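## Task

Press every drive blank that carries a blue sticker fully home, so it bottoms out and latches; do not disturb blanks with other stickers. The rack is loose on the table: it must not tilt beyond a slight amount (any more fails the task) and must finish in its original spot.

## Robot and tools

Robot: two YAM-style arms, left_arm and right_arm, each with a parallel two-finger gripper and a wrist camera. Bases (URDF root) sit at about left_arm (-0.013, +0.284, +0.012) m and right_arm (-0.052, -0.301, +0.035) m, both yawed very slightly. A two-camera stand is fixed behind the arms.

Frames: the scene frame has its origin at table-top height, halfway between the nominal bases; +x points out over the table, +z up, and left_arm is on the +y side (arm names do not match image sides). Reported end_effector_position (m) and end_effector_quat_wxyz are in the scene frame and may be off by a few cm. Offsets you command are along the current Hand target's own axes, not the scene axes. Gripper axes: fingers point along +z, open and close along y. end_effector_position is the point between the pads, roughly 1 cm behind the tips.

Row layout (used by execute_actions and move): 14 numbers, each in [-1, 1]: left_arm dx, dy, dz, rx, ry, rz, opening, then the same seven for right_arm. Always send all 14. dx..rz are an offset from that arm's Hand target at the start of the action or move (not a pose); 1.0 equals 0.6 m or 180 degrees; rx, ry, rz form one rotation vector. The opening is absolute: +1 fully open (0.094 m), -1 closed. Sending six zeros re-requests the current Hand target; a 0 in the opening slot is a real command (half open), so repeat the present opening to keep a gripper unchanged.

execute_actions(actions, cameras): actions is a list of actions; each action is up to 15 rows, one per 1/30 s step, and a short action repeats its final row to fill 15 steps. Every row in an action counts from the same start pose, not from the row before; a new action starts from the new Hand target, so repeating an offset keeps moving. Images are returned only for an empty actions list or when cameras names them (cam_head_left, cam_head_right, cam_left_wrist, cam_right_wrist, or ["all"]); an unknown name invalidates the call.

move(target, speed, blend, opening_speed, grip_force, blocking, cameras): drives each gripper in a straight line toward target, one 14-number row or a list of up to 15 rows, all offsets measured from the same starting Hand targets. speed is m/s, 0.002 to 2.9 (default 0.25), one value or one per target; rotation is capped at twice that in rad/s. blend (m) rounds corners in a list; 0 stops at each point. opening_speed (per second on the -1..+1 scale, at least 0.2) makes fingers change gradually. grip_force is newtons per pad, 10 to 50, one value or one per arm, and persists. blocking=false returns after about 0.5 s while the move continues. Moves last at least 0.5 s and stop after 10 s. Paths do not avoid obstacles or the other arm; avoid routing a gripper near its own base. The result adds a move: line such as done, off_target, moving, held or fault, plus limits (paced means the sent pose was clipped, held means steps were withheld). done means the arm rests within 10 mm and 2 degrees; neither done nor off_target tells you about contact.

wait(seconds 0 to 10, cameras): let time pass holding commands; a running move continues. stop(cameras): brakes a running move. zoom_image(camera, region [x0,y0,x1,y1], max 504x504 px): closer look at the newest image of that camera; all cameras are 672x504. read_manual(section="licences"): licence texts only. finished_scene(scene): ends the current scene (give its number); irreversible, and the goal must hold without the robot afterwards.

Result lines: Hand target is the last commanded pose after clipping; next offsets start from it. The gripper often rests short of it by up to a few cm due to friction and weight; waiting won't fix it, a further command (even zeros) re-requests it, or add the missing distance. Orientation commands are clipped to within 40 degrees of the measured one each step. grip_measured is the measured opening on the command scale, reading slightly wide when empty. Joint torques are total drive output including gravity, with offsets and noise; joints 1-3 wrap at ±28 N m. Joint velocities may say within noise. Tool commands shows present gripper commands. MOTOR HOT appears near 75 °C; at 90 °C the arm folds and idles, so avoid long holds, stretched poses or pushing into unreachable targets.

Cautions: the rack is free-standing, so push blanks straight in along their slot with low speed, aiming only a little past the latch point, and watch that the rack neither slides nor tilts; brace it with the other arm gently if needed. A blocked arm keeps pressing until you command its target back behind the gripper. Faster moves hit harder. Never let the arms, grippers or wrist cameras collide or squeeze each other, don't strain camera cables, don't strike fixed or heavy things, and never let anything fall off the table.

Each tool is called after "Request:" by a JSON object that holds its "op" and its "data", one argument or row to a line.

## Session

Request:
{"op": "execute_actions", "data": {
  "actions": []
}}

Scene clock: 0.00 s.
left_arm: end_effector_position=(+0.2984, +0.1626, +0.1430) grip_measured=+1.000 end_effector_quat_wxyz=(+0.630, +0.017, +0.745, -0.218) | right_arm: end_effector_position=(+0.2499, -0.1156, +0.2255) grip_measured=+1.000 end_effector_quat_wxyz=(+0.536, -0.103, +0.780, +0.307)
Joint positions: left_arm=[-0.352 1.314 0.055 1.147 -0.038 -0.314 0.094] | right_arm=[0.488 0.997 0.393 0.359 -0.195 0.339 0.094]
Joint velocities: within noise
Joint torques (N m): no reading
Heat: left arm: 32 °C; right arm: 31 °C.
Hand target: left_arm +0.3014, +0.1601, +0.1567; +0.646, +0.019, +0.730, -0.221 | right_arm +0.2513, -0.1167, +0.2344; +0.546, -0.106, +0.773, +0.307
Tool commands: left_gripper/opening=+1.0 right_gripper/opening=+1.0

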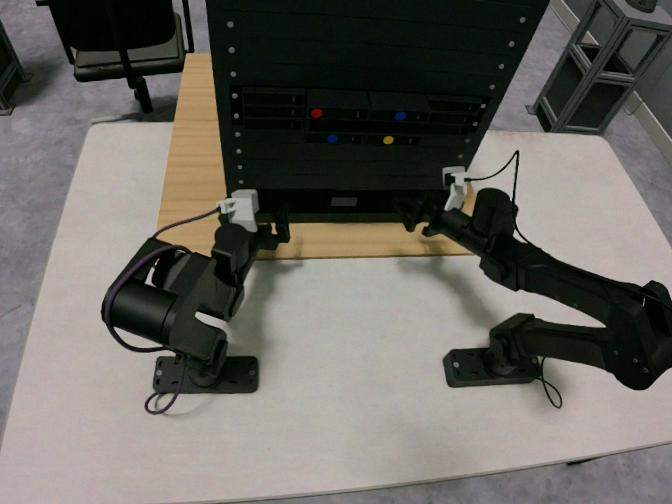

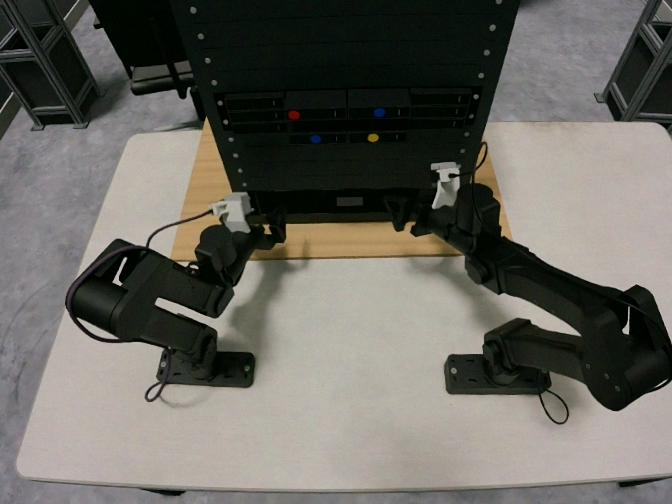

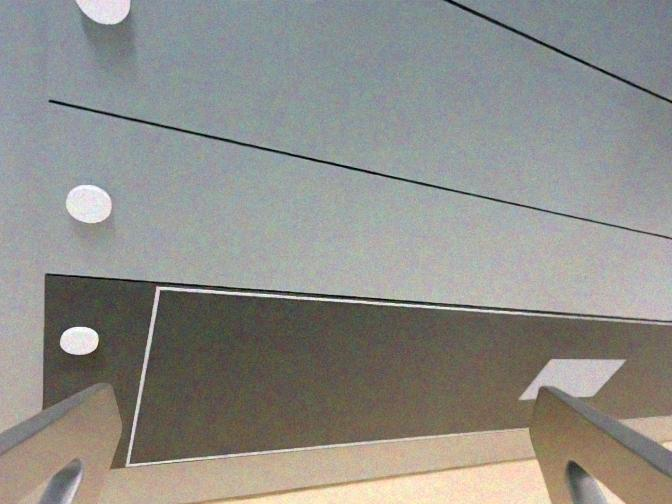

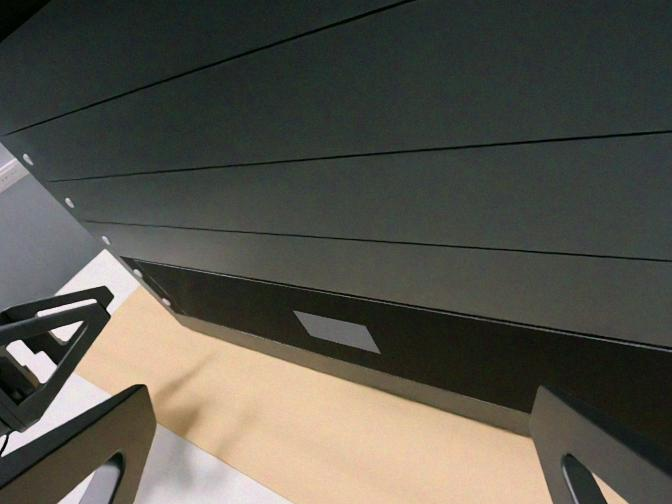

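Request:
{"op": "zoom_image", "data": {
  "camera": "cam_head_left",
  "region": [220, 70, 520, 220]
}}

Request:
{"op": "zoom_image", "data": {
  "camera": "cam_head_right",
  "region": [200, 70, 500, 220]
}}

Scaled by 1.680 from the camera's 672x504 image, which has a finer 960x720 frame.

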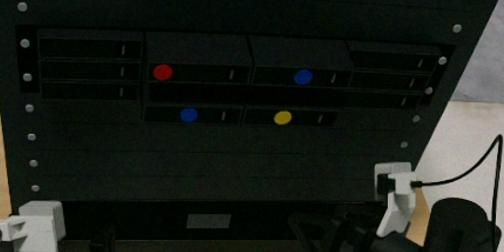

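Scaled by 1.680 from the camera's 672x504 image, which has a finer 960x720 frame.

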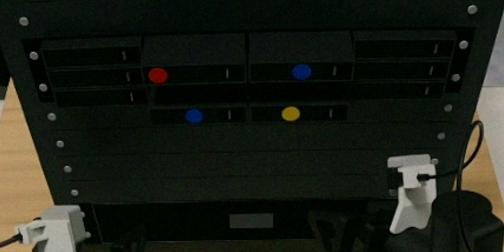

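Request:
{"op": "move", "data": {
  "target": [0,0,0,0,0,0,1,-0.091,0.2012,-0.0252,0.19,-0.1045,-0.0924,-1],
  "cameras": ["all"]
}}

Scene clock: 6.73 s.
left_arm: end_effector_position=(+0.2984, +0.1626, +0.1430) grip_measured=+1.000 end_effector_quat_wxyz=(+0.630, +0.017, +0.745, -0.218) | right_arm: end_effector_position=(+0.1981, -0.0383, +0.3227) grip_measured=-0.985 end_effector_quat_wxyz=(+0.701, -0.020, +0.713, -0.007)
Joint positions: left_arm=[-0.352 1.314 0.055 1.147 -0.038 -0.314 0.094] | right_arm=[1.344 1.34 0.775 0.506 1.288 0.019 0.001]
Joint torques (N m): left_arm=[0.01 -2.55 5.22 2 0.02 0] | right_arm=[-0.03 -4.1 7.12 1.55 0.11 -0.13]
Heat: left arm: 33 °C; right arm: 32 °C.
Hand target: left_arm +0.3014, +0.1601, +0.1567; +0.646, +0.019, +0.730, -0.221 | right_arm +0.2002, -0.0396, +0.3306; +0.707, +0.000, +0.707, +0.000
Off the commanded pose: left_arm 0.014 m, 3 deg | right_arm 0.008 m, 3 deg.
move: off_target (left_arm, right_arm)

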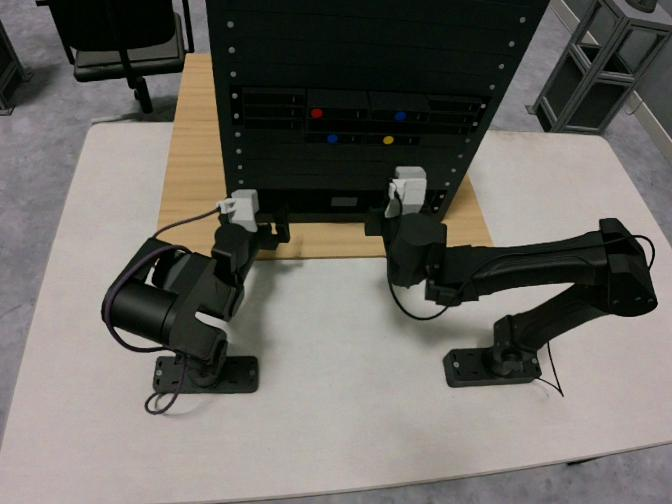

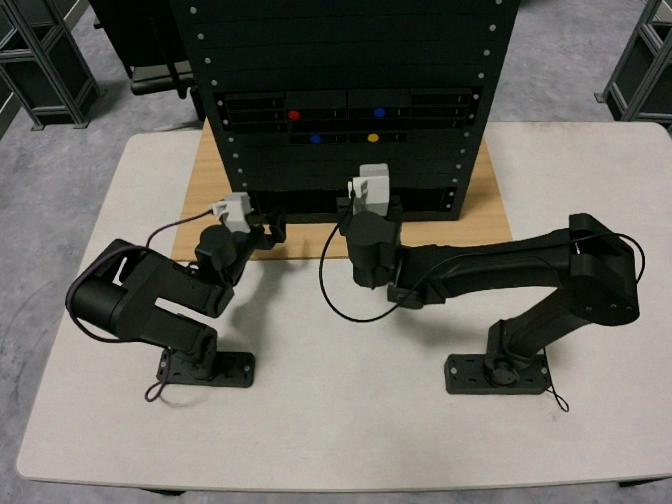

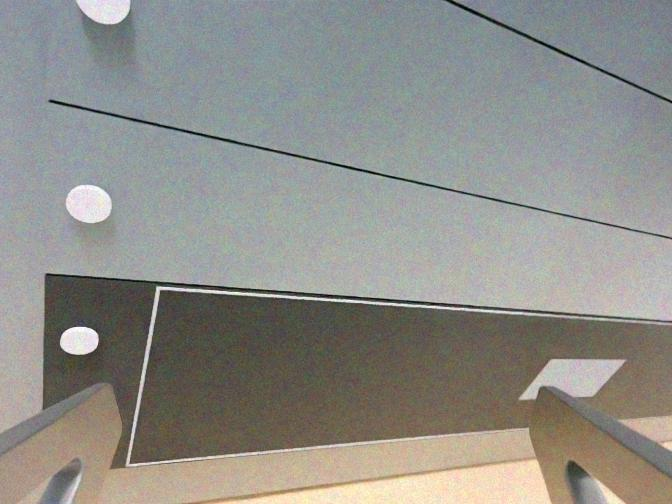

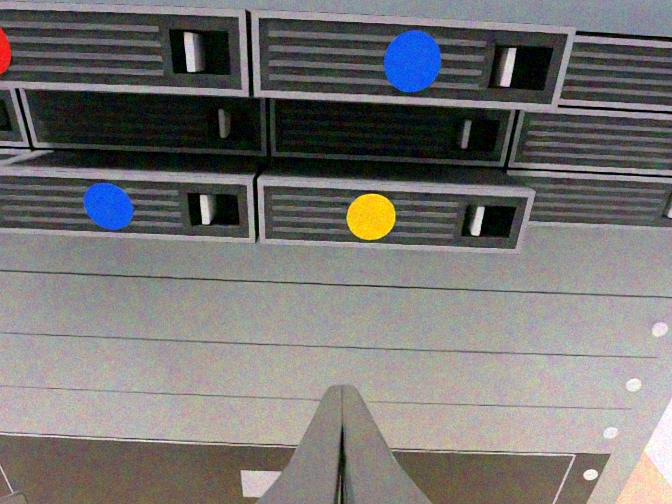

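Request:
{"op": "move", "data": {
  "target": [0,0,0,0,0,0,1,-0.1,-0.0,0,0,0,0,-1],
  "cameras": ["cam_right_wrist"]
}}

Scene clock: 10.77 s.
left_arm: end_effector_position=(+0.2984, +0.1626, +0.1430) grip_measured=+1.000 end_effector_quat_wxyz=(+0.630, +0.017, +0.745, -0.218) | right_arm: end_effector_position=(+0.1996, -0.0347, +0.3772) grip_measured=-0.985 end_effector_quat_wxyz=(+0.708, -0.014, +0.706, -0.008)
Joint positions: left_arm=[-0.352 1.314 0.055 1.147 -0.038 -0.314 0.094] | right_arm=[1.344 1.319 0.949 0.379 1.299 -0.04 0.001]
Joint torques (N m): left_arm=[0.01 -2.62 5.22 1.99 0.03 0] | right_arm=[-0.03 -5.97 9.14 0.68 0.05 0.16]
Heat: left arm: 34 °C; right arm: 33 °C.
Hand target: left_arm +0.3014, +0.1601, +0.1567; +0.646, +0.019, +0.730, -0.221 | right_arm +0.2002, -0.0396, +0.3906; +0.707, +0.000, +0.707, +0.000
Off the commanded pose: left_arm 0.014 m, 3 deg | right_arm 0.014 m, 2 deg.
move: off_target (left_arm, right_arm)
Images, in order (width x height): cam_right_wrist 672x504.

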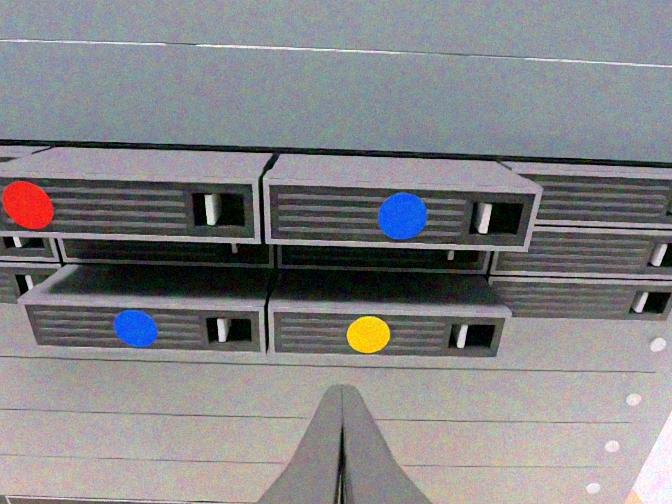

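Request:
{"op": "move", "data": {
  "target": [0,0,0,0,0,0,1,-0.03,-0.043,0.083,0,0,0,-1],
  "cameras": ["all"]
}}

Scene clock: 15.90 s.
left_arm: end_effector_position=(+0.2984, +0.1626, +0.1430) grip_measured=+1.000 end_effector_quat_wxyz=(+0.630, +0.017, +0.745, -0.218) | right_arm: end_effector_position=(+0.2530, -0.0622, +0.3926) grip_measured=-0.985 end_effector_quat_wxyz=(+0.706, -0.010, +0.708, -0.015)
Joint positions: left_arm=[-0.352 1.314 0.055 1.147 -0.038 -0.314 0.094] | right_arm=[1.128 1.296 1.002 0.285 1.096 -0.029 0.001]
Joint torques (N m): left_arm=[-0.01 -2.62 5.3 1.99 0.01 0] | right_arm=[-0.35 -6.13 9.57 0.79 -0.08 0.17]
Heat: left arm: 34 °C; right arm: 33 °C.
Hand target: left_arm +0.3014, +0.1601, +0.1567; +0.646, +0.019, +0.730, -0.221 | right_arm +0.2500, -0.0654, +0.4085; +0.707, +0.000, +0.707, +0.000
Off the commanded pose: left_arm 0.014 m, 3 deg | right_arm 0.017 m, 2 deg.
move: off_target (left_arm, right_arm)

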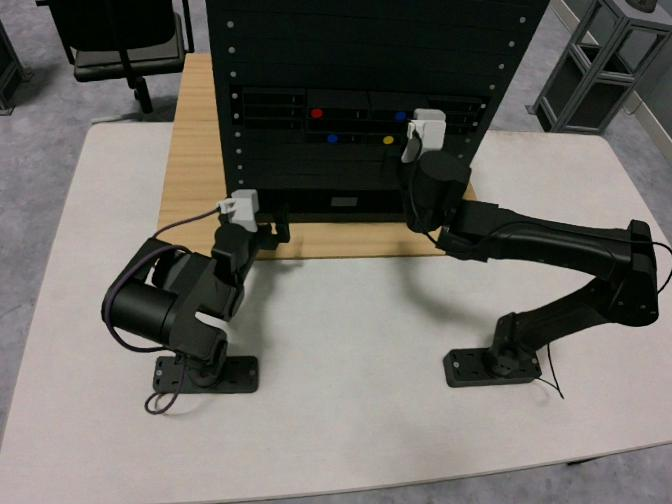

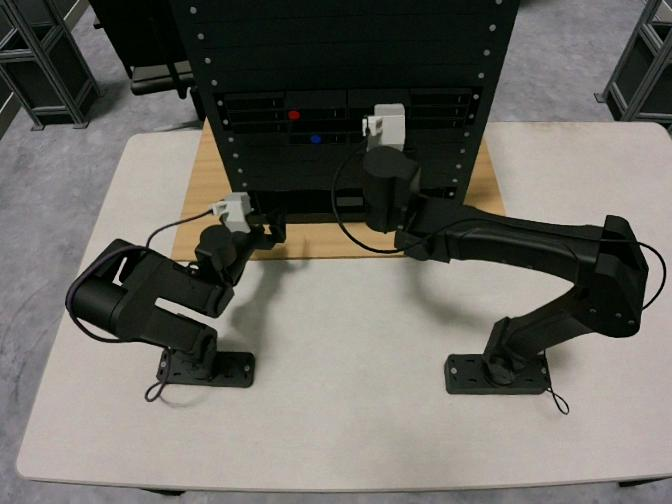

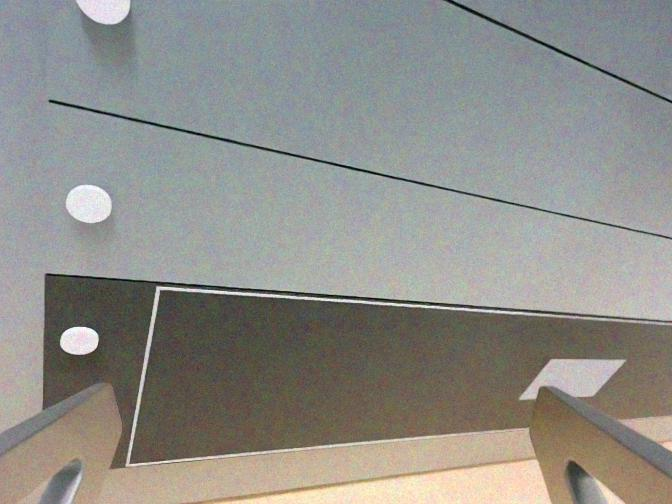

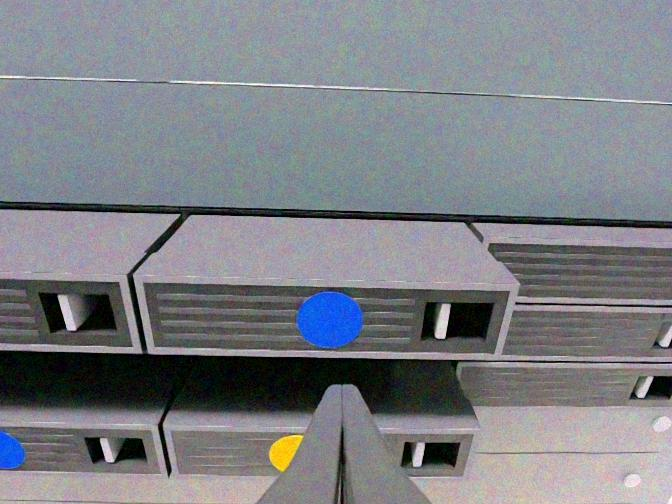

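Request:
{"op": "move", "data": {
  "target": [0,0,0,0,0,0,1,-0.011,0,0.06,0,0,0,-1],
  "cameras": ["cam_right_wrist"],
  "speed": 0.05
}}

Scene clock: 18.53 s.
left_arm: end_effector_position=(+0.2984, +0.1626, +0.1430) grip_measured=+1.000 end_effector_quat_wxyz=(+0.630, +0.017, +0.745, -0.218) | right_arm: end_effector_position=(+0.2834, -0.0668, +0.4094) grip_measured=-0.985 end_effector_quat_wxyz=(+0.711, +0.000, +0.703, -0.006)
Joint positions: left_arm=[-0.352 1.314 0.055 1.147 -0.038 -0.314 0.094] | right_arm=[1.025 1.34 1.084 0.276 0.995 -0.026 0.001]
Joint torques (N m): left_arm=[0.01 -2.59 5.26 2 0.03 0] | right_arm=[-0.49 -4.57 9.5 0.84 -0.1 0.16]
Heat: left arm: 34 °C; right arm: 33 °C.
Hand target: left_arm +0.3014, +0.1601, +0.1567; +0.646, +0.019, +0.730, -0.221 | right_arm +0.2860, -0.0655, +0.4151; +0.707, +0.000, +0.707, +0.000
Off the commanded pose: left_arm 0.014 m, 3 deg | right_arm 0.006 m, 1 deg.
move: off_target (left_arm)
Images, in order (width x height): cam_right_wrist 672x504.

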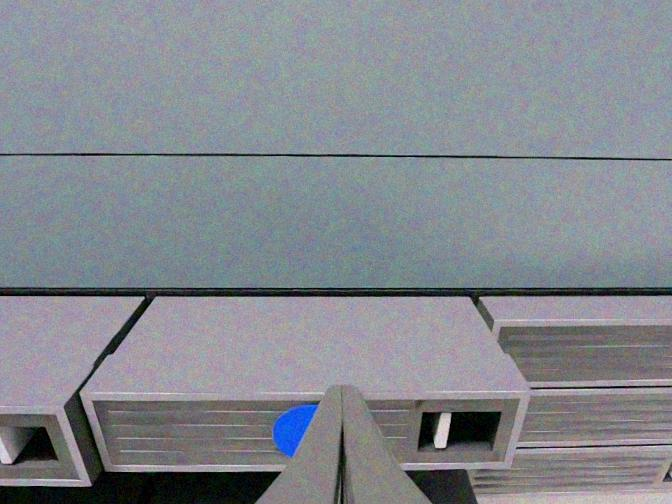

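Request:
{"op": "move", "data": {
  "target": [
    [0,0,0,0,0,0,1,0,0,-0.02,0,0,0,-1],
    [0,0,0,0,0,0,1,0.018,0.012,-0.02,0,0,0,-1]
  ],
  "cameras": ["cam_right_wrist"],
  "speed": 0.1
}}

Scene clock: 20.83 s.
left_arm: end_effector_position=(+0.2984, +0.1626, +0.1430) grip_measured=+1.000 end_effector_quat_wxyz=(+0.630, +0.017, +0.745, -0.218) | right_arm: end_effector_position=(+0.2761, -0.0621, +0.4083) grip_measured=-0.985 end_effector_quat_wxyz=(+0.710, -0.001, +0.705, -0.007)
Joint positions: left_arm=[-0.352 1.314 0.055 1.147 -0.038 -0.314 0.094] | right_arm=[1.056 1.34 1.084 0.27 1.026 -0.023 0.001]
Joint torques (N m): left_arm=[-0.06 -2.63 5.33 2.01 0.02 0] | right_arm=[0.38 -4.59 6.16 1.22 0.06 0.17]
Heat: left arm: 35 °C; right arm: 33 °C.
Hand target: left_arm +0.3014, +0.1601, +0.1567; +0.646, +0.019, +0.730, -0.221 | right_arm +0.2740, -0.0582, +0.4043; +0.707, +0.000, +0.707, +0.000
Off the commanded pose: left_arm 0.014 m, 3 deg | right_arm 0.006 m, 1 deg.
move: off_target (left_arm)
Images, in order (width x height): cam_right_wrist 672x504.

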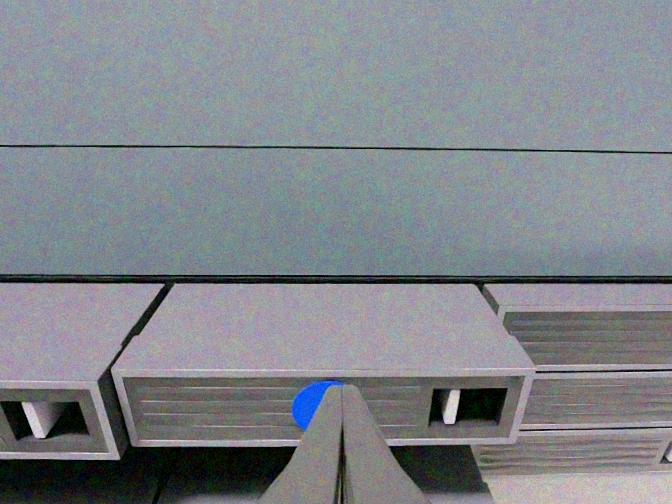

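Request:
{"op": "move", "data": {
  "target": [0,0,0,0,0,0,1,0.014,0.006,0,0,0,0,-1],
  "cameras": ["cam_right_wrist"],
  "speed": 0.1
}}

Scene clock: 22.27 s.
left_arm: end_effector_position=(+0.2984, +0.1626, +0.1430) grip_measured=+1.000 end_effector_quat_wxyz=(+0.630, +0.017, +0.745, -0.218) | right_arm: end_effector_position=(+0.2764, -0.0570, +0.3970) grip_measured=-0.985 end_effector_quat_wxyz=(+0.704, -0.012, +0.710, -0.012)
Joint positions: left_arm=[-0.352 1.314 0.055 1.147 -0.038 -0.314 0.094] | right_arm=[1.062 1.354 1.068 0.27 1.024 -0.021 0.001]
Joint torques (N m): left_arm=[0.01 -2.59 5.3 2.01 0.03 -0.01] | right_arm=[0.4 -4.82 5.71 1.57 0.07 0.17]
Heat: left arm: 35 °C; right arm: 33 °C.
Hand target: left_arm +0.3014, +0.1601, +0.1567; +0.646, +0.019, +0.730, -0.221 | right_arm +0.2740, -0.0546, +0.3959; +0.707, +0.000, +0.707, +0.000
Off the commanded pose: left_arm 0.014 m, 3 deg | right_arm 0.003 m, 2 deg.
move: off_target (left_arm)
Images, in order (width x height): cam_right_wrist 672x504.

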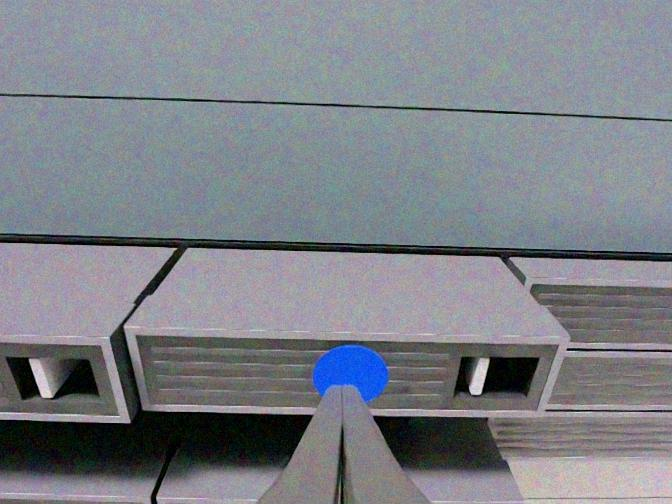

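Request:
{"op": "move", "data": {
  "target": [0,0,0,0,0,0,1,0.0,0,0.05,0,0,0,-1],
  "cameras": ["cam_right_wrist"],
  "speed": 0.04
}}

Scene clock: 24.17 s.
left_arm: end_effector_position=(+0.2984, +0.1626, +0.1430) grip_measured=+1.000 end_effector_quat_wxyz=(+0.630, +0.017, +0.745, -0.218) | right_arm: end_effector_position=(+0.3028, -0.0589, +0.3742) grip_measured=-0.985 end_effector_quat_wxyz=(+0.691, -0.027, +0.722, -0.031)
Joint positions: left_arm=[-0.352 1.314 0.055 1.147 -0.038 -0.314 0.094] | right_arm=[0.985 1.414 1.068 0.27 0.953 -0.02 0.001]
Joint torques (N m): left_arm=[-0.02 -2.66 5.3 2.01 0.05 0] | right_arm=[-0.39 -5.31 9.61 1.76 -0.06 0.16]
Heat: left arm: 35 °C; right arm: 34 °C.
Hand target: left_arm +0.3014, +0.1601, +0.1567; +0.646, +0.019, +0.730, -0.221 | right_arm +0.3040, -0.0546, +0.3959; +0.707, +0.000, +0.707, +0.000
Off the commanded pose: left_arm 0.014 m, 3 deg | right_arm 0.022 m, 5 deg.
move: off_target (left_arm, right_arm)
Images, in order (width x height): cam_right_wrist 672x504.

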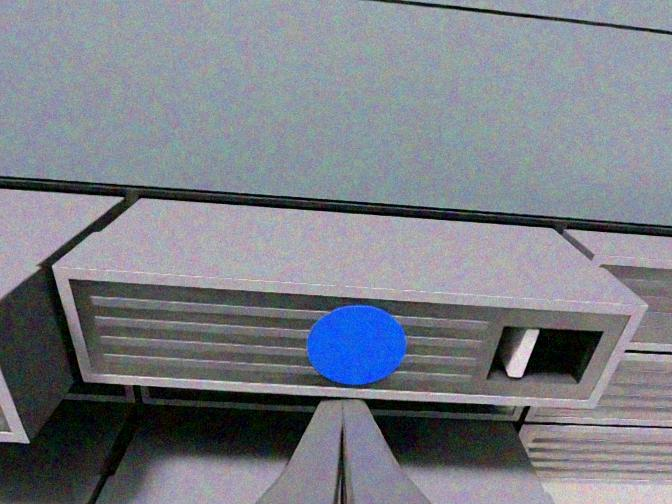

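Request:
{"op": "move", "data": {
  "target": [
    [0,0,0,0,0,0,1,0.0,0,-0.055,0,0,0,-1],
    [0,0,0,0,0,0,1,-0.02,0.005,-0.055,0,0,0,-1],
    [0,0,0,0,0,0,1,-0.02,0.005,-0.04,0,0,0,-1]
  ],
  "cameras": ["cam_right_wrist"],
  "speed": 0.1
}}

Scene clock: 26.87 s.
left_arm: end_effector_position=(+0.2984, +0.1626, +0.1430) grip_measured=+1.000 end_effector_quat_wxyz=(+0.630, +0.017, +0.745, -0.218) | right_arm: end_effector_position=(+0.2806, -0.0541, +0.3957) grip_measured=-0.985 end_effector_quat_wxyz=(+0.703, -0.011, +0.711, -0.016)
Joint positions: left_arm=[-0.352 1.314 0.055 1.147 -0.038 -0.314 0.094] | right_arm=[1.057 1.377 1.085 0.27 1.027 -0.02 0.001]
Joint torques (N m): left_arm=[-0.05 -2.59 5.24 2.02 0.03 -0.01] | right_arm=[-0.36 -5.24 9.32 1.17 -0.08 0.12]
Heat: left arm: 35 °C; right arm: 34 °C.
Hand target: left_arm +0.3014, +0.1601, +0.1567; +0.646, +0.019, +0.730, -0.221 | right_arm +0.2800, -0.0516, +0.4079; +0.707, +0.000, +0.707, +0.000
Off the commanded pose: left_arm 0.014 m, 3 deg | right_arm 0.013 m, 2 deg.
move: off_target (left_arm, right_arm)
Images, in order (width x height): cam_right_wrist 672x504.

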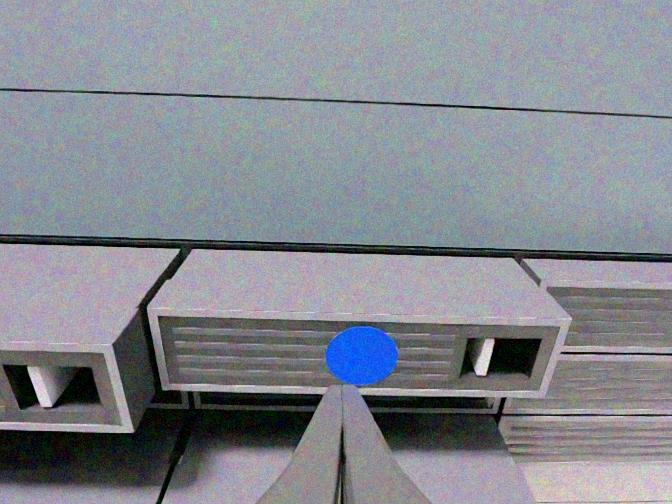

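Request:
{"op": "move", "data": {
  "target": [0,0,0,0,0,0,1,-0.02,0.005,0.025,0,0,0,-1],
  "cameras": ["cam_right_wrist"],
  "speed": 0.04
}}

Scene clock: 28.60 s.
left_arm: end_effector_position=(+0.2984, +0.1626, +0.1430) grip_measured=+1.000 end_effector_quat_wxyz=(+0.630, +0.017, +0.745, -0.218) | right_arm: end_effector_position=(+0.2935, -0.0523, +0.4152) grip_measured=-0.985 end_effector_quat_wxyz=(+0.711, +0.004, +0.703, -0.005)
Joint positions: left_arm=[-0.352 1.314 0.055 1.147 -0.038 -0.314 0.094] | right_arm=[1.025 1.411 1.162 0.27 0.999 -0.02 0.001]
Joint torques (N m): left_arm=[-0.05 -2.55 5.27 1.99 0.04 -0.01] | right_arm=[-0.5 -5.07 9.4 0.84 -0.12 0.1]
Heat: left arm: 35 °C; right arm: 34 °C.
Hand target: left_arm +0.3014, +0.1601, +0.1567; +0.646, +0.019, +0.730, -0.221 | right_arm +0.2950, -0.0487, +0.4199; +0.707, +0.000, +0.707, +0.000
Off the commanded pose: left_arm 0.014 m, 3 deg | right_arm 0.006 m, 1 deg.
move: off_target (left_arm)
Images, in order (width x height): cam_right_wrist 672x504.

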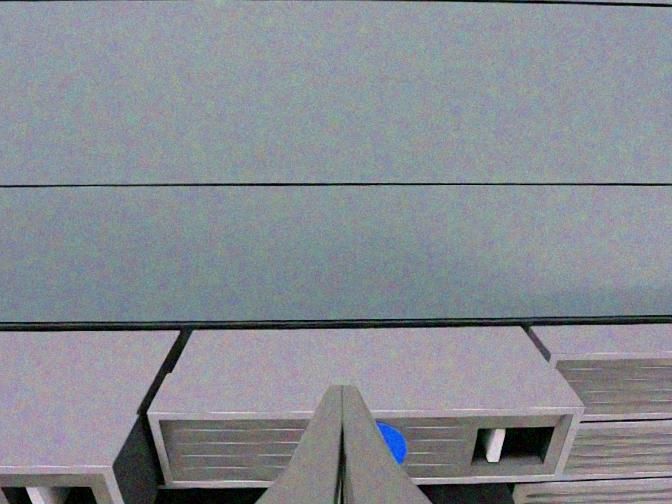

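Request:
{"op": "move", "data": {
  "target": [
    [0,0,0,0,0,0,1,0,0,-0.02,0,0,0,-1],
    [0,0,0,0,0,0,1,0.03,-0.008,-0.02,0,0,0,-1]
  ],
  "cameras": ["cam_right_wrist"],
  "speed": 0.1
}}

Scene clock: 31.13 s.
left_arm: end_effector_position=(+0.2984, +0.1626, +0.1430) grip_measured=+1.000 end_effector_quat_wxyz=(+0.630, +0.017, +0.745, -0.218) | right_arm: end_effector_position=(+0.2841, -0.0434, +0.3932) grip_measured=-0.985 end_effector_quat_wxyz=(+0.701, -0.022, +0.713, -0.011)
Joint positions: left_arm=[-0.352 1.314 0.055 1.147 -0.038 -0.314 0.094] | right_arm=[1.059 1.406 1.107 0.267 1.006 -0.02 0.001]
Joint torques (N m): left_arm=[0.01 -2.7 5.26 2.01 0.03 -0.02] | right_arm=[-0.43 -7.58 5.91 1.44 0.01 0.14]
Heat: left arm: 35 °C; right arm: 34 °C.
Hand target: left_arm +0.3014, +0.1601, +0.1567; +0.646, +0.019, +0.730, -0.221 | right_arm +0.2830, -0.0534, +0.4019; +0.707, +0.000, +0.707, +0.000
Off the commanded pose: left_arm 0.014 m, 3 deg | right_arm 0.013 m, 3 deg.
move: off_target (left_arm, right_arm)
Images, in order (width x height): cam_right_wrist 672x504.

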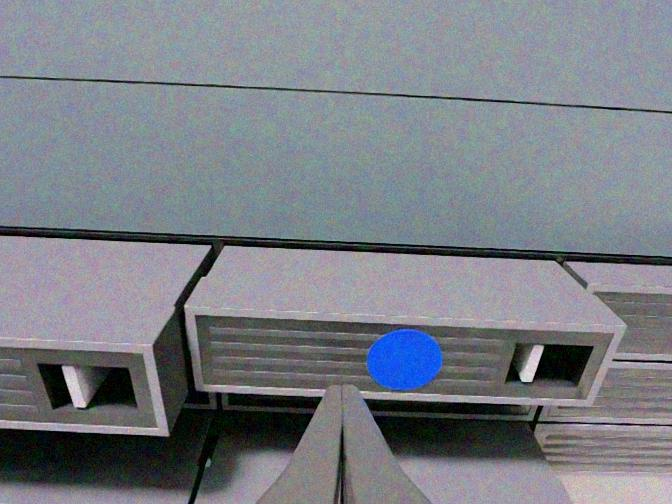

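Request:
{"op": "move", "data": {
  "target": [0,0,0,0,0,0,1,-0.008,-0.015,0,0,0,0,-1],
  "cameras": ["cam_right_wrist"],
  "speed": 0.1
}}

Scene clock: 32.60 s.
left_arm: end_effector_position=(+0.2984, +0.1626, +0.1430) grip_measured=+1.000 end_effector_quat_wxyz=(+0.630, +0.017, +0.745, -0.218) | right_arm: end_effector_position=(+0.2851, -0.0565, +0.4046) grip_measured=-0.985 end_effector_quat_wxyz=(+0.707, -0.006, +0.707, -0.009)
Joint positions: left_arm=[-0.352 1.314 0.055 1.147 -0.038 -0.314 0.094] | right_arm=[1.039 1.375 1.107 0.267 1.006 -0.02 0.001]
Joint torques (N m): left_arm=[-0.05 -2.62 5.29 2 0.04 -0.01] | right_arm=[-0.5 -7.25 5.5 1.18 -0.09 0.13]
Heat: left arm: 35 °C; right arm: 34 °C.
Hand target: left_arm +0.3014, +0.1601, +0.1567; +0.646, +0.019, +0.730, -0.221 | right_arm +0.2830, -0.0624, +0.4067; +0.707, +0.000, +0.707, +0.000
Off the commanded pose: left_arm 0.014 m, 3 deg | right_arm 0.007 m, 1 deg.
move: off_target (left_arm)
Images, in order (width x height): cam_right_wrist 672x504.

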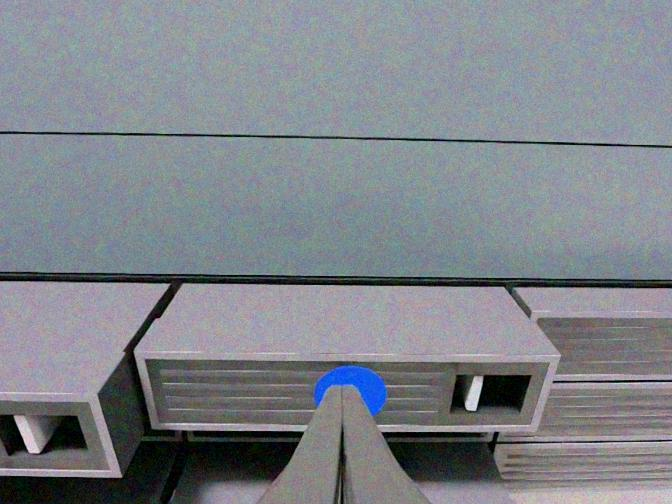

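Request:
{"op": "move", "data": {
  "target": [0,0,0,0,0,0,1,0,0,0.025,0,0,0,-1],
  "cameras": ["cam_right_wrist"],
  "speed": 0.04
}}

Scene clock: 34.20 s.
left_arm: end_effector_position=(+0.2984, +0.1626, +0.1430) grip_measured=+1.000 end_effector_quat_wxyz=(+0.630, +0.017, +0.745, -0.218) | right_arm: end_effector_position=(+0.2955, -0.0637, +0.4046) grip_measured=-0.985 end_effector_quat_wxyz=(+0.707, -0.005, +0.707, -0.010)
Joint positions: left_arm=[-0.352 1.314 0.055 1.147 -0.038 -0.314 0.094] | right_arm=[0.996 1.375 1.107 0.267 0.964 -0.02 0.001]
Joint torques (N m): left_arm=[-0.05 -2.55 5.34 2.02 0.04 0] | right_arm=[-0.51 -4.85 7.43 1.27 -0.11 0.14]
Heat: left arm: 35 °C; right arm: 34 °C.
Hand target: left_arm +0.3014, +0.1601, +0.1567; +0.646, +0.019, +0.730, -0.221 | right_arm +0.2980, -0.0625, +0.4067; +0.707, +0.000, +0.707, +0.000
Off the commanded pose: left_arm 0.014 m, 3 deg | right_arm 0.004 m, 1 deg.
move: off_target (left_arm)
Images, in order (width x height): cam_right_wrist 672x504.

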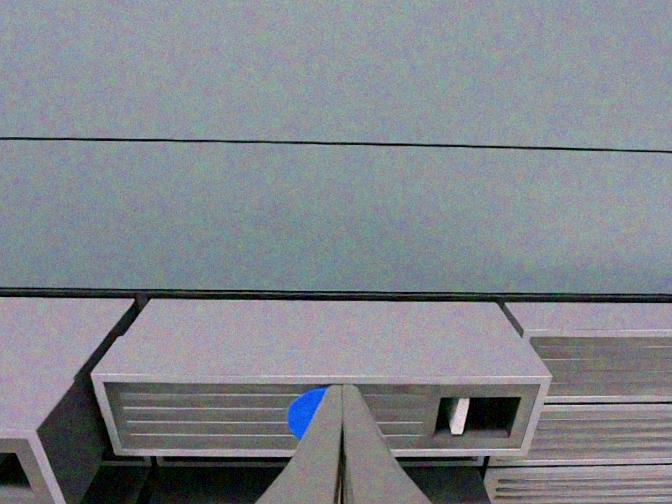

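Request:
{"op": "move", "data": {
  "target": [0,0,0,0,0,0,1,0.006,0.004,0.025,0,0,0,-1],
  "cameras": ["cam_right_wrist"],
  "speed": 0.04
}}

Scene clock: 35.80 s.
left_arm: end_effector_position=(+0.2984, +0.1626, +0.1430) grip_measured=+1.000 end_effector_quat_wxyz=(+0.630, +0.017, +0.745, -0.218) | right_arm: end_effector_position=(+0.3076, -0.0595, +0.3899) grip_measured=-0.985 end_effector_quat_wxyz=(+0.698, -0.019, +0.715, -0.018)
Joint positions: left_arm=[-0.352 1.314 0.055 1.147 -0.038 -0.314 0.094] | right_arm=[0.968 1.414 1.107 0.267 0.929 -0.02 0.001]
Joint torques (N m): left_arm=[-0.03 -2.62 5.29 2.01 0.03 0] | right_arm=[-0.88 -4.98 9.13 1.52 -0.09 0.14]
Heat: left arm: 35 °C; right arm: 34 °C.
Hand target: left_arm +0.3014, +0.1601, +0.1567; +0.646, +0.019, +0.730, -0.221 | right_arm +0.3130, -0.0601, +0.4031; +0.707, +0.000, +0.707, +0.000
Off the commanded pose: left_arm 0.014 m, 3 deg | right_arm 0.014 m, 3 deg.
move: off_target (left_arm, right_arm)
Images, in order (width x height): cam_right_wrist 672x504.

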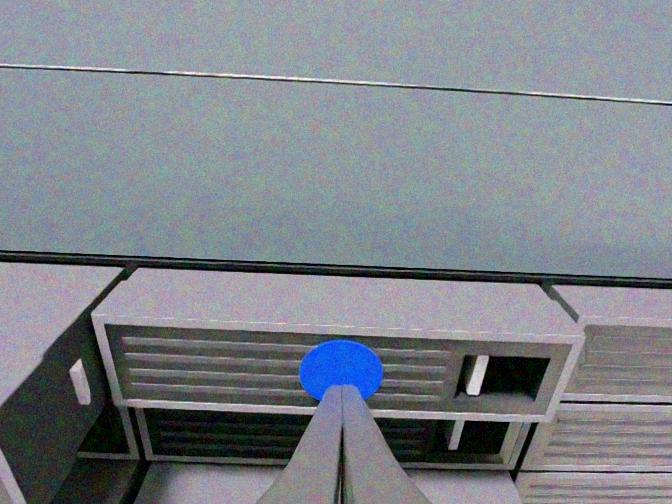

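Request:
{"op": "move", "data": {
  "target": [0,0,0,0,0,0,1,-0.006,0,0.02,0,0,0,-1],
  "cameras": ["cam_right_wrist"],
  "speed": 0.04
}}

Scene clock: 37.20 s.
left_arm: end_effector_position=(+0.2984, +0.1626, +0.1430) grip_measured=+1.000 end_effector_quat_wxyz=(+0.630, +0.017, +0.745, -0.218) | right_arm: end_effector_position=(+0.3147, -0.0593, +0.3911) grip_measured=-0.985 end_effector_quat_wxyz=(+0.698, -0.018, +0.715, -0.017)
Joint positions: left_arm=[-0.352 1.314 0.055 1.147 -0.038 -0.314 0.094] | right_arm=[0.95 1.431 1.125 0.267 0.911 -0.02 0.001]
Joint torques (N m): left_arm=[0.02 -2.56 5.33 2 0.01 -0.01] | right_arm=[-1.83 -4.56 10.56 1.44 -0.21 0.13]
Heat: left arm: 35 °C; right arm: 34 °C.
Hand target: left_arm +0.3014, +0.1601, +0.1567; +0.646, +0.019, +0.730, -0.221 | right_arm +0.3250, -0.0601, +0.4067; +0.707, +0.000, +0.707, +0.000
Off the commanded pose: left_arm 0.014 m, 3 deg | right_arm 0.019 m, 3 deg.
move: off_target (left_arm, right_arm)
Images, in order (width x height): cam_right_wrist 672x504.

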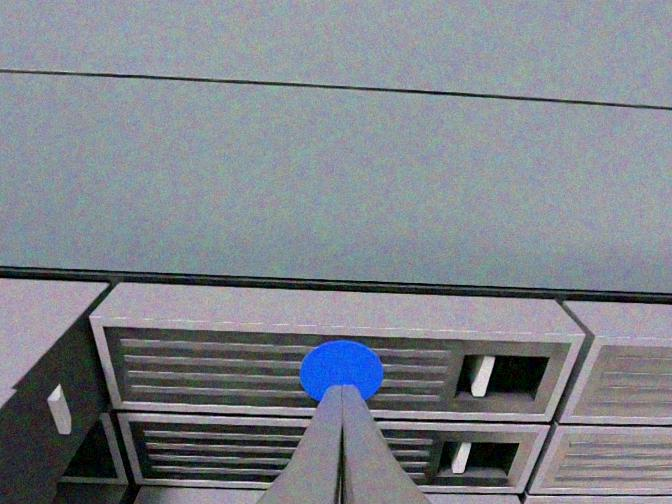

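Request:
{"op": "move", "data": {
  "target": [0,0,0,0,0,0,1,0,0,0.015,0,0,0,-1],
  "cameras": ["all"],
  "speed": 0.04
}}

Scene clock: 38.53 s.
left_arm: end_effector_position=(+0.2984, +0.1626, +0.1430) grip_measured=+1.000 end_effector_quat_wxyz=(+0.630, +0.017, +0.745, -0.218) | right_arm: end_effector_position=(+0.3152, -0.0593, +0.3912) grip_measured=-0.985 end_effector_quat_wxyz=(+0.698, -0.017, +0.715, -0.018)
Joint positions: left_arm=[-0.352 1.314 0.055 1.147 -0.038 -0.314 0.094] | right_arm=[0.95 1.434 1.128 0.267 0.914 -0.02 0.001]
Joint torques (N m): left_arm=[0.06 -2.58 5.31 2.02 0.02 -0.02] | right_arm=[-3.82 -3.47 11.52 1.49 -0.44 0.11]
Heat: left arm: 35 °C; right arm: 34 °C.
Hand target: left_arm +0.3014, +0.1601, +0.1567; +0.646, +0.019, +0.730, -0.221 | right_arm +0.3340, -0.0601, +0.4067; +0.707, +0.000, +0.707, +0.000
Off the commanded pose: left_arm 0.014 m, 3 deg | right_arm 0.024 m, 3 deg.
move: off_target (left_arm, right_arm)

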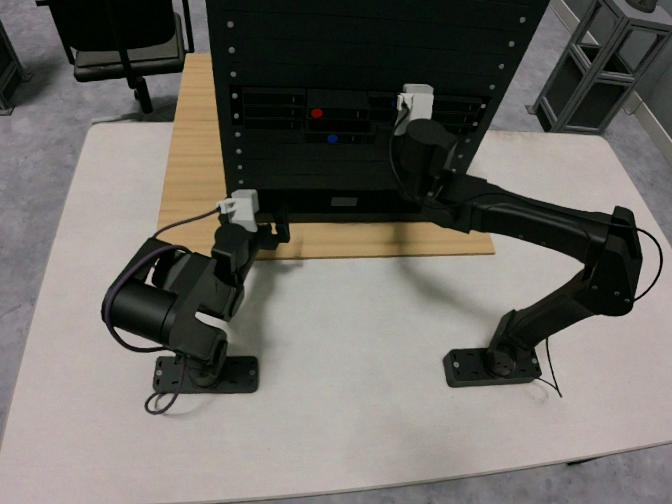

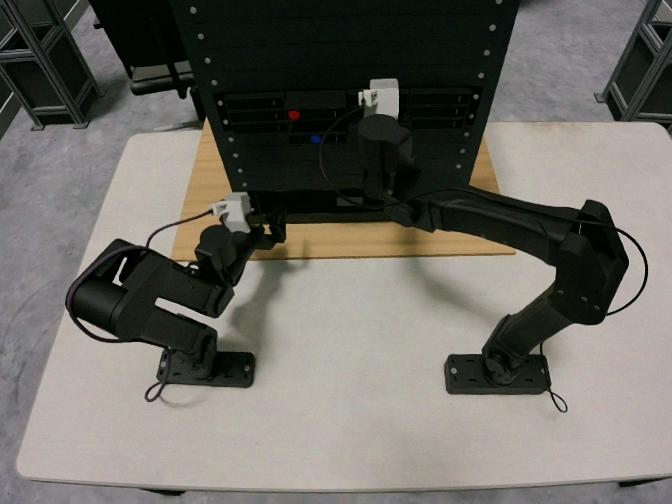

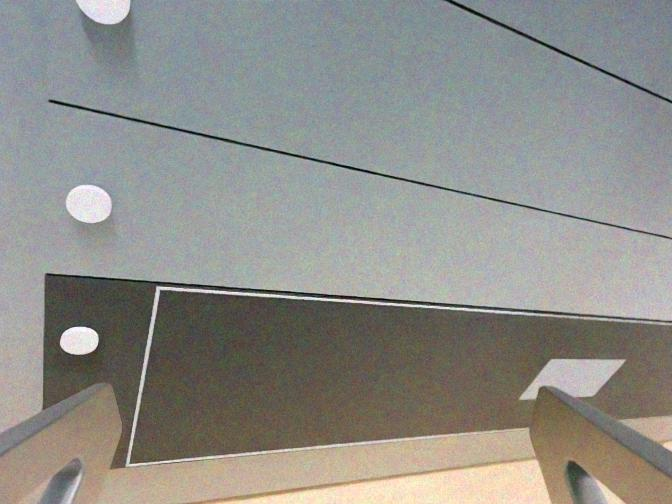

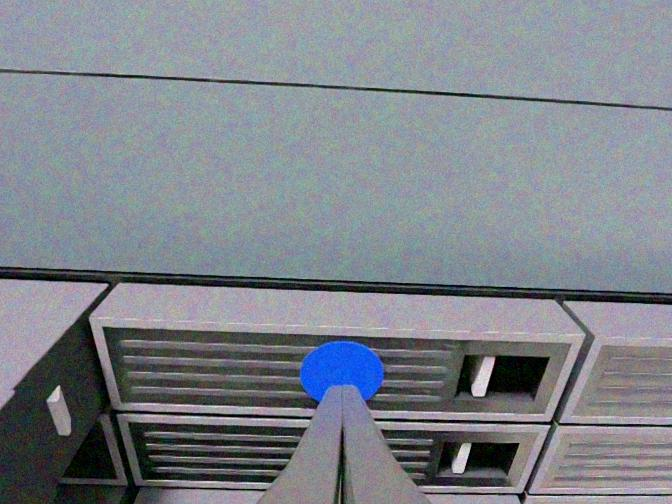

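Request:
{"op": "move", "data": {
  "target": [0,0,0,0,0,0,1,0,0,0.015,0,0,0,-1],
  "cameras": ["cam_right_wrist"],
  "speed": 0.04
}}

Scene clock: 40.00 s.
left_arm: end_effector_position=(+0.2984, +0.1626, +0.1430) grip_measured=+1.000 end_effector_quat_wxyz=(+0.630, +0.017, +0.745, -0.218) | right_arm: end_effector_position=(+0.3157, -0.0592, +0.3915) grip_measured=-0.985 end_effector_quat_wxyz=(+0.698, -0.017, +0.716, -0.020)
Joint positions: left_arm=[-0.352 1.314 0.055 1.147 -0.038 -0.314 0.094] | right_arm=[0.95 1.437 1.133 0.264 0.917 -0.02 0.001]
Joint torques (N m): left_arm=[0.05 -2.58 5.19 2.01 0.02 0] | right_arm=[-5.68 -2.51 12.23 1.57 -0.66 0.11]
Heat: left arm: 35 °C; right arm: 34 °C.
Hand target: left_arm +0.3014, +0.1601, +0.1567; +0.646, +0.019, +0.730, -0.221 | right_arm +0.3430, -0.0601, +0.4067; +0.707, +0.000, +0.707, +0.000
Off the commanded pose: left_arm 0.014 m, 3 deg | right_arm 0.031 m, 3 deg.
move: off_target (left_arm, right_arm)
Images, in order (width x height): cam_right_wrist 672x504.

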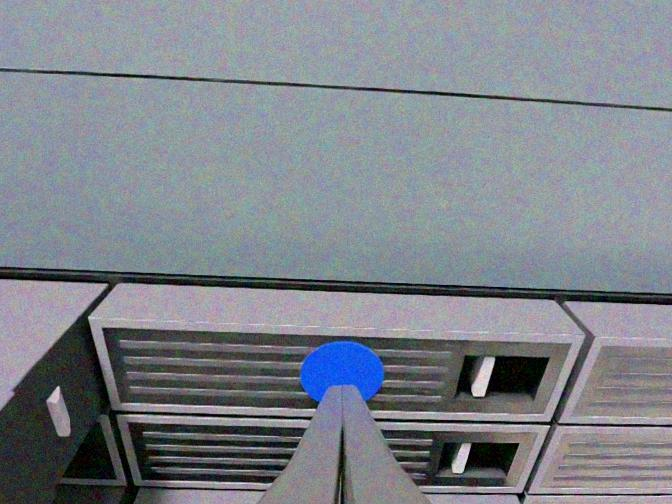

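Request:
{"op": "move", "data": {
  "target": [
    [0,0,0,0,0,0,1,0,0,-0.163,0,0,0,-1],
    [0,0,0,0,0,0,1,0.088,0.188,-0.163,0,0,0,-1]
  ],
  "cameras": ["cam_right_wrist","cam_head_right"],
  "speed": 0.15
}}

Scene clock: 43.97 s.
left_arm: end_effector_position=(+0.2984, +0.1626, +0.1430) grip_measured=+1.000 end_effector_quat_wxyz=(+0.630, +0.017, +0.745, -0.218) | right_arm: end_effector_position=(+0.2421, +0.0530, +0.3382) grip_measured=-0.985 end_effector_quat_wxyz=(+0.698, -0.033, +0.715, -0.019)
Joint positions: left_arm=[-0.352 1.314 0.055 1.147 -0.038 -0.314 0.094] | right_arm=[1.294 1.705 1.199 0.428 1.236 0.002 0.001]
Joint torques (N m): left_arm=[0.02 -2.62 5.23 2.01 0.03 0] | right_arm=[0.1 -7.77 9.01 1.59 0.13 0.01]
Heat: left arm: 35 °C; right arm: 35 °C.
Hand target: left_arm +0.3014, +0.1601, +0.1567; +0.646, +0.019, +0.730, -0.221 | right_arm +0.2452, +0.0528, +0.3540; +0.707, +0.000, +0.707, +0.000
Off the commanded pose: left_arm 0.014 m, 3 deg | right_arm 0.016 m, 5 deg.
move: off_target (left_arm, right_arm)
Images, in order (width x height): cam_head_right 672x504, cam_right_wrist 672x504.

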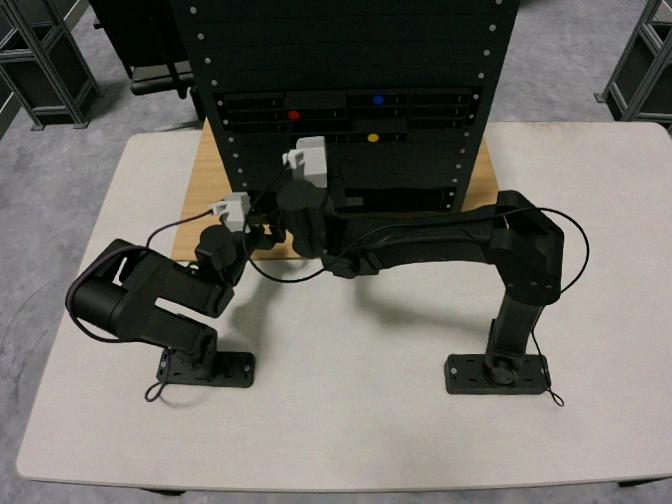

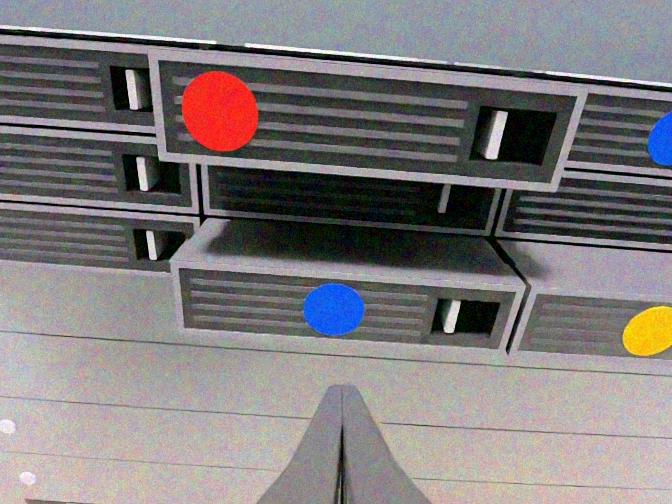

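Request:
{"op": "move", "data": {
  "target": [0,0,0,0,0,0,1,-0.012,0,0.033,0,0,0,-1],
  "cameras": ["cam_right_wrist"],
  "speed": 0.06
}}

Scene clock: 45.60 s.
left_arm: end_effector_position=(+0.2984, +0.1626, +0.1430) grip_measured=+1.000 end_effector_quat_wxyz=(+0.630, +0.017, +0.745, -0.218) | right_arm: end_effector_position=(+0.2645, +0.0461, +0.3507) grip_measured=-0.985 end_effector_quat_wxyz=(+0.701, -0.011, +0.712, -0.017)
Joint positions: left_arm=[-0.352 1.314 0.055 1.147 -0.038 -0.314 0.094] | right_arm=[1.235 1.718 1.246 0.428 1.205 0.002 0.001]
Joint torques (N m): left_arm=[0.08 -2.56 5.24 2 0.03 0.01] | right_arm=[-0.25 -7.42 9.14 1.39 -0.08 -0.06]
Heat: left arm: 35 °C; right arm: 35 °C.
Hand target: left_arm +0.3014, +0.1601, +0.1567; +0.646, +0.019, +0.730, -0.221 | right_arm +0.2650, +0.0528, +0.3612; +0.707, +0.000, +0.707, +0.000
Off the commanded pose: left_arm 0.014 m, 3 deg | right_arm 0.012 m, 2 deg.
move: off_target (left_arm, right_arm)
Images, in order (width x height): cam_right_wrist 672x504.

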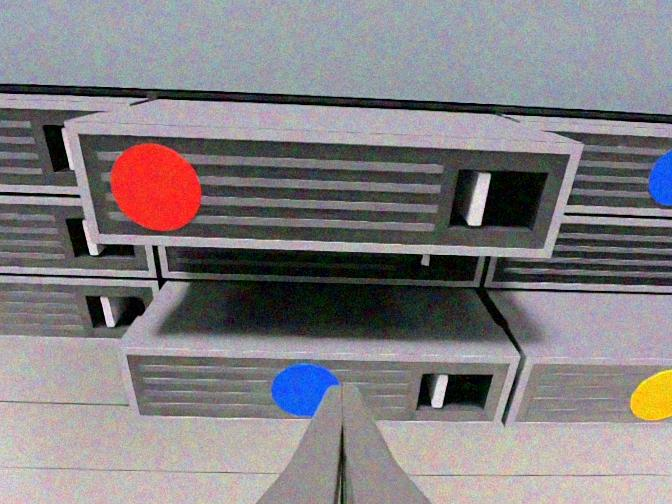

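Request:
{"op": "move", "data": {
  "target": [0,0,0,0,0,0,1,0.0,0.01,0.04,0,0,0,-1],
  "cameras": ["cam_right_wrist"],
  "speed": 0.04
}}

Scene clock: 47.17 s.
left_arm: end_effector_position=(+0.2984, +0.1626, +0.1430) grip_measured=+1.000 end_effector_quat_wxyz=(+0.630, +0.017, +0.745, -0.218) | right_arm: end_effector_position=(+0.2842, +0.0557, +0.3521) grip_measured=-0.985 end_effector_quat_wxyz=(+0.702, -0.011, +0.712, -0.009)
Joint positions: left_arm=[-0.352 1.314 0.055 1.147 -0.038 -0.314 0.094] | right_arm=[1.195 1.771 1.311 0.428 1.154 0.002 0.001]
Joint torques (N m): left_arm=[-0.05 -2.58 5.29 2 0.04 -0.01] | right_arm=[-0.5 -7.9 9.24 1.32 -0.09 -0.08]
Heat: left arm: 35 °C; right arm: 35 °C.
Hand target: left_arm +0.3014, +0.1601, +0.1567; +0.646, +0.019, +0.730, -0.221 | right_arm +0.2890, +0.0588, +0.3612; +0.707, +0.000, +0.707, +0.000
Off the commanded pose: left_arm 0.014 m, 3 deg | right_arm 0.011 m, 2 deg.
move: off_target (left_arm, right_arm)
Images, in order (width x height): cam_right_wrist 672x504.

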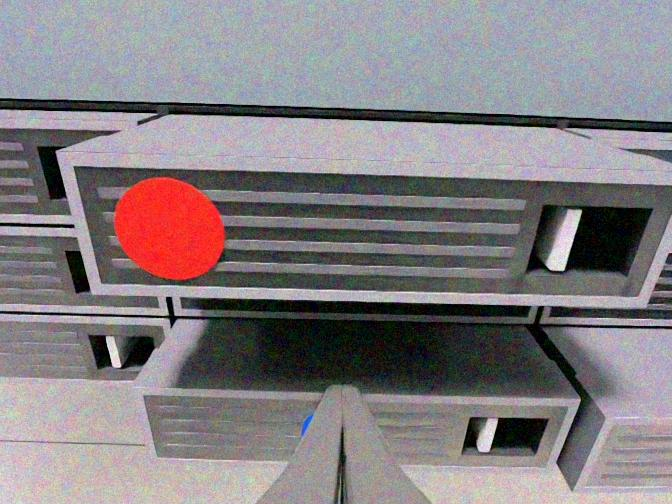

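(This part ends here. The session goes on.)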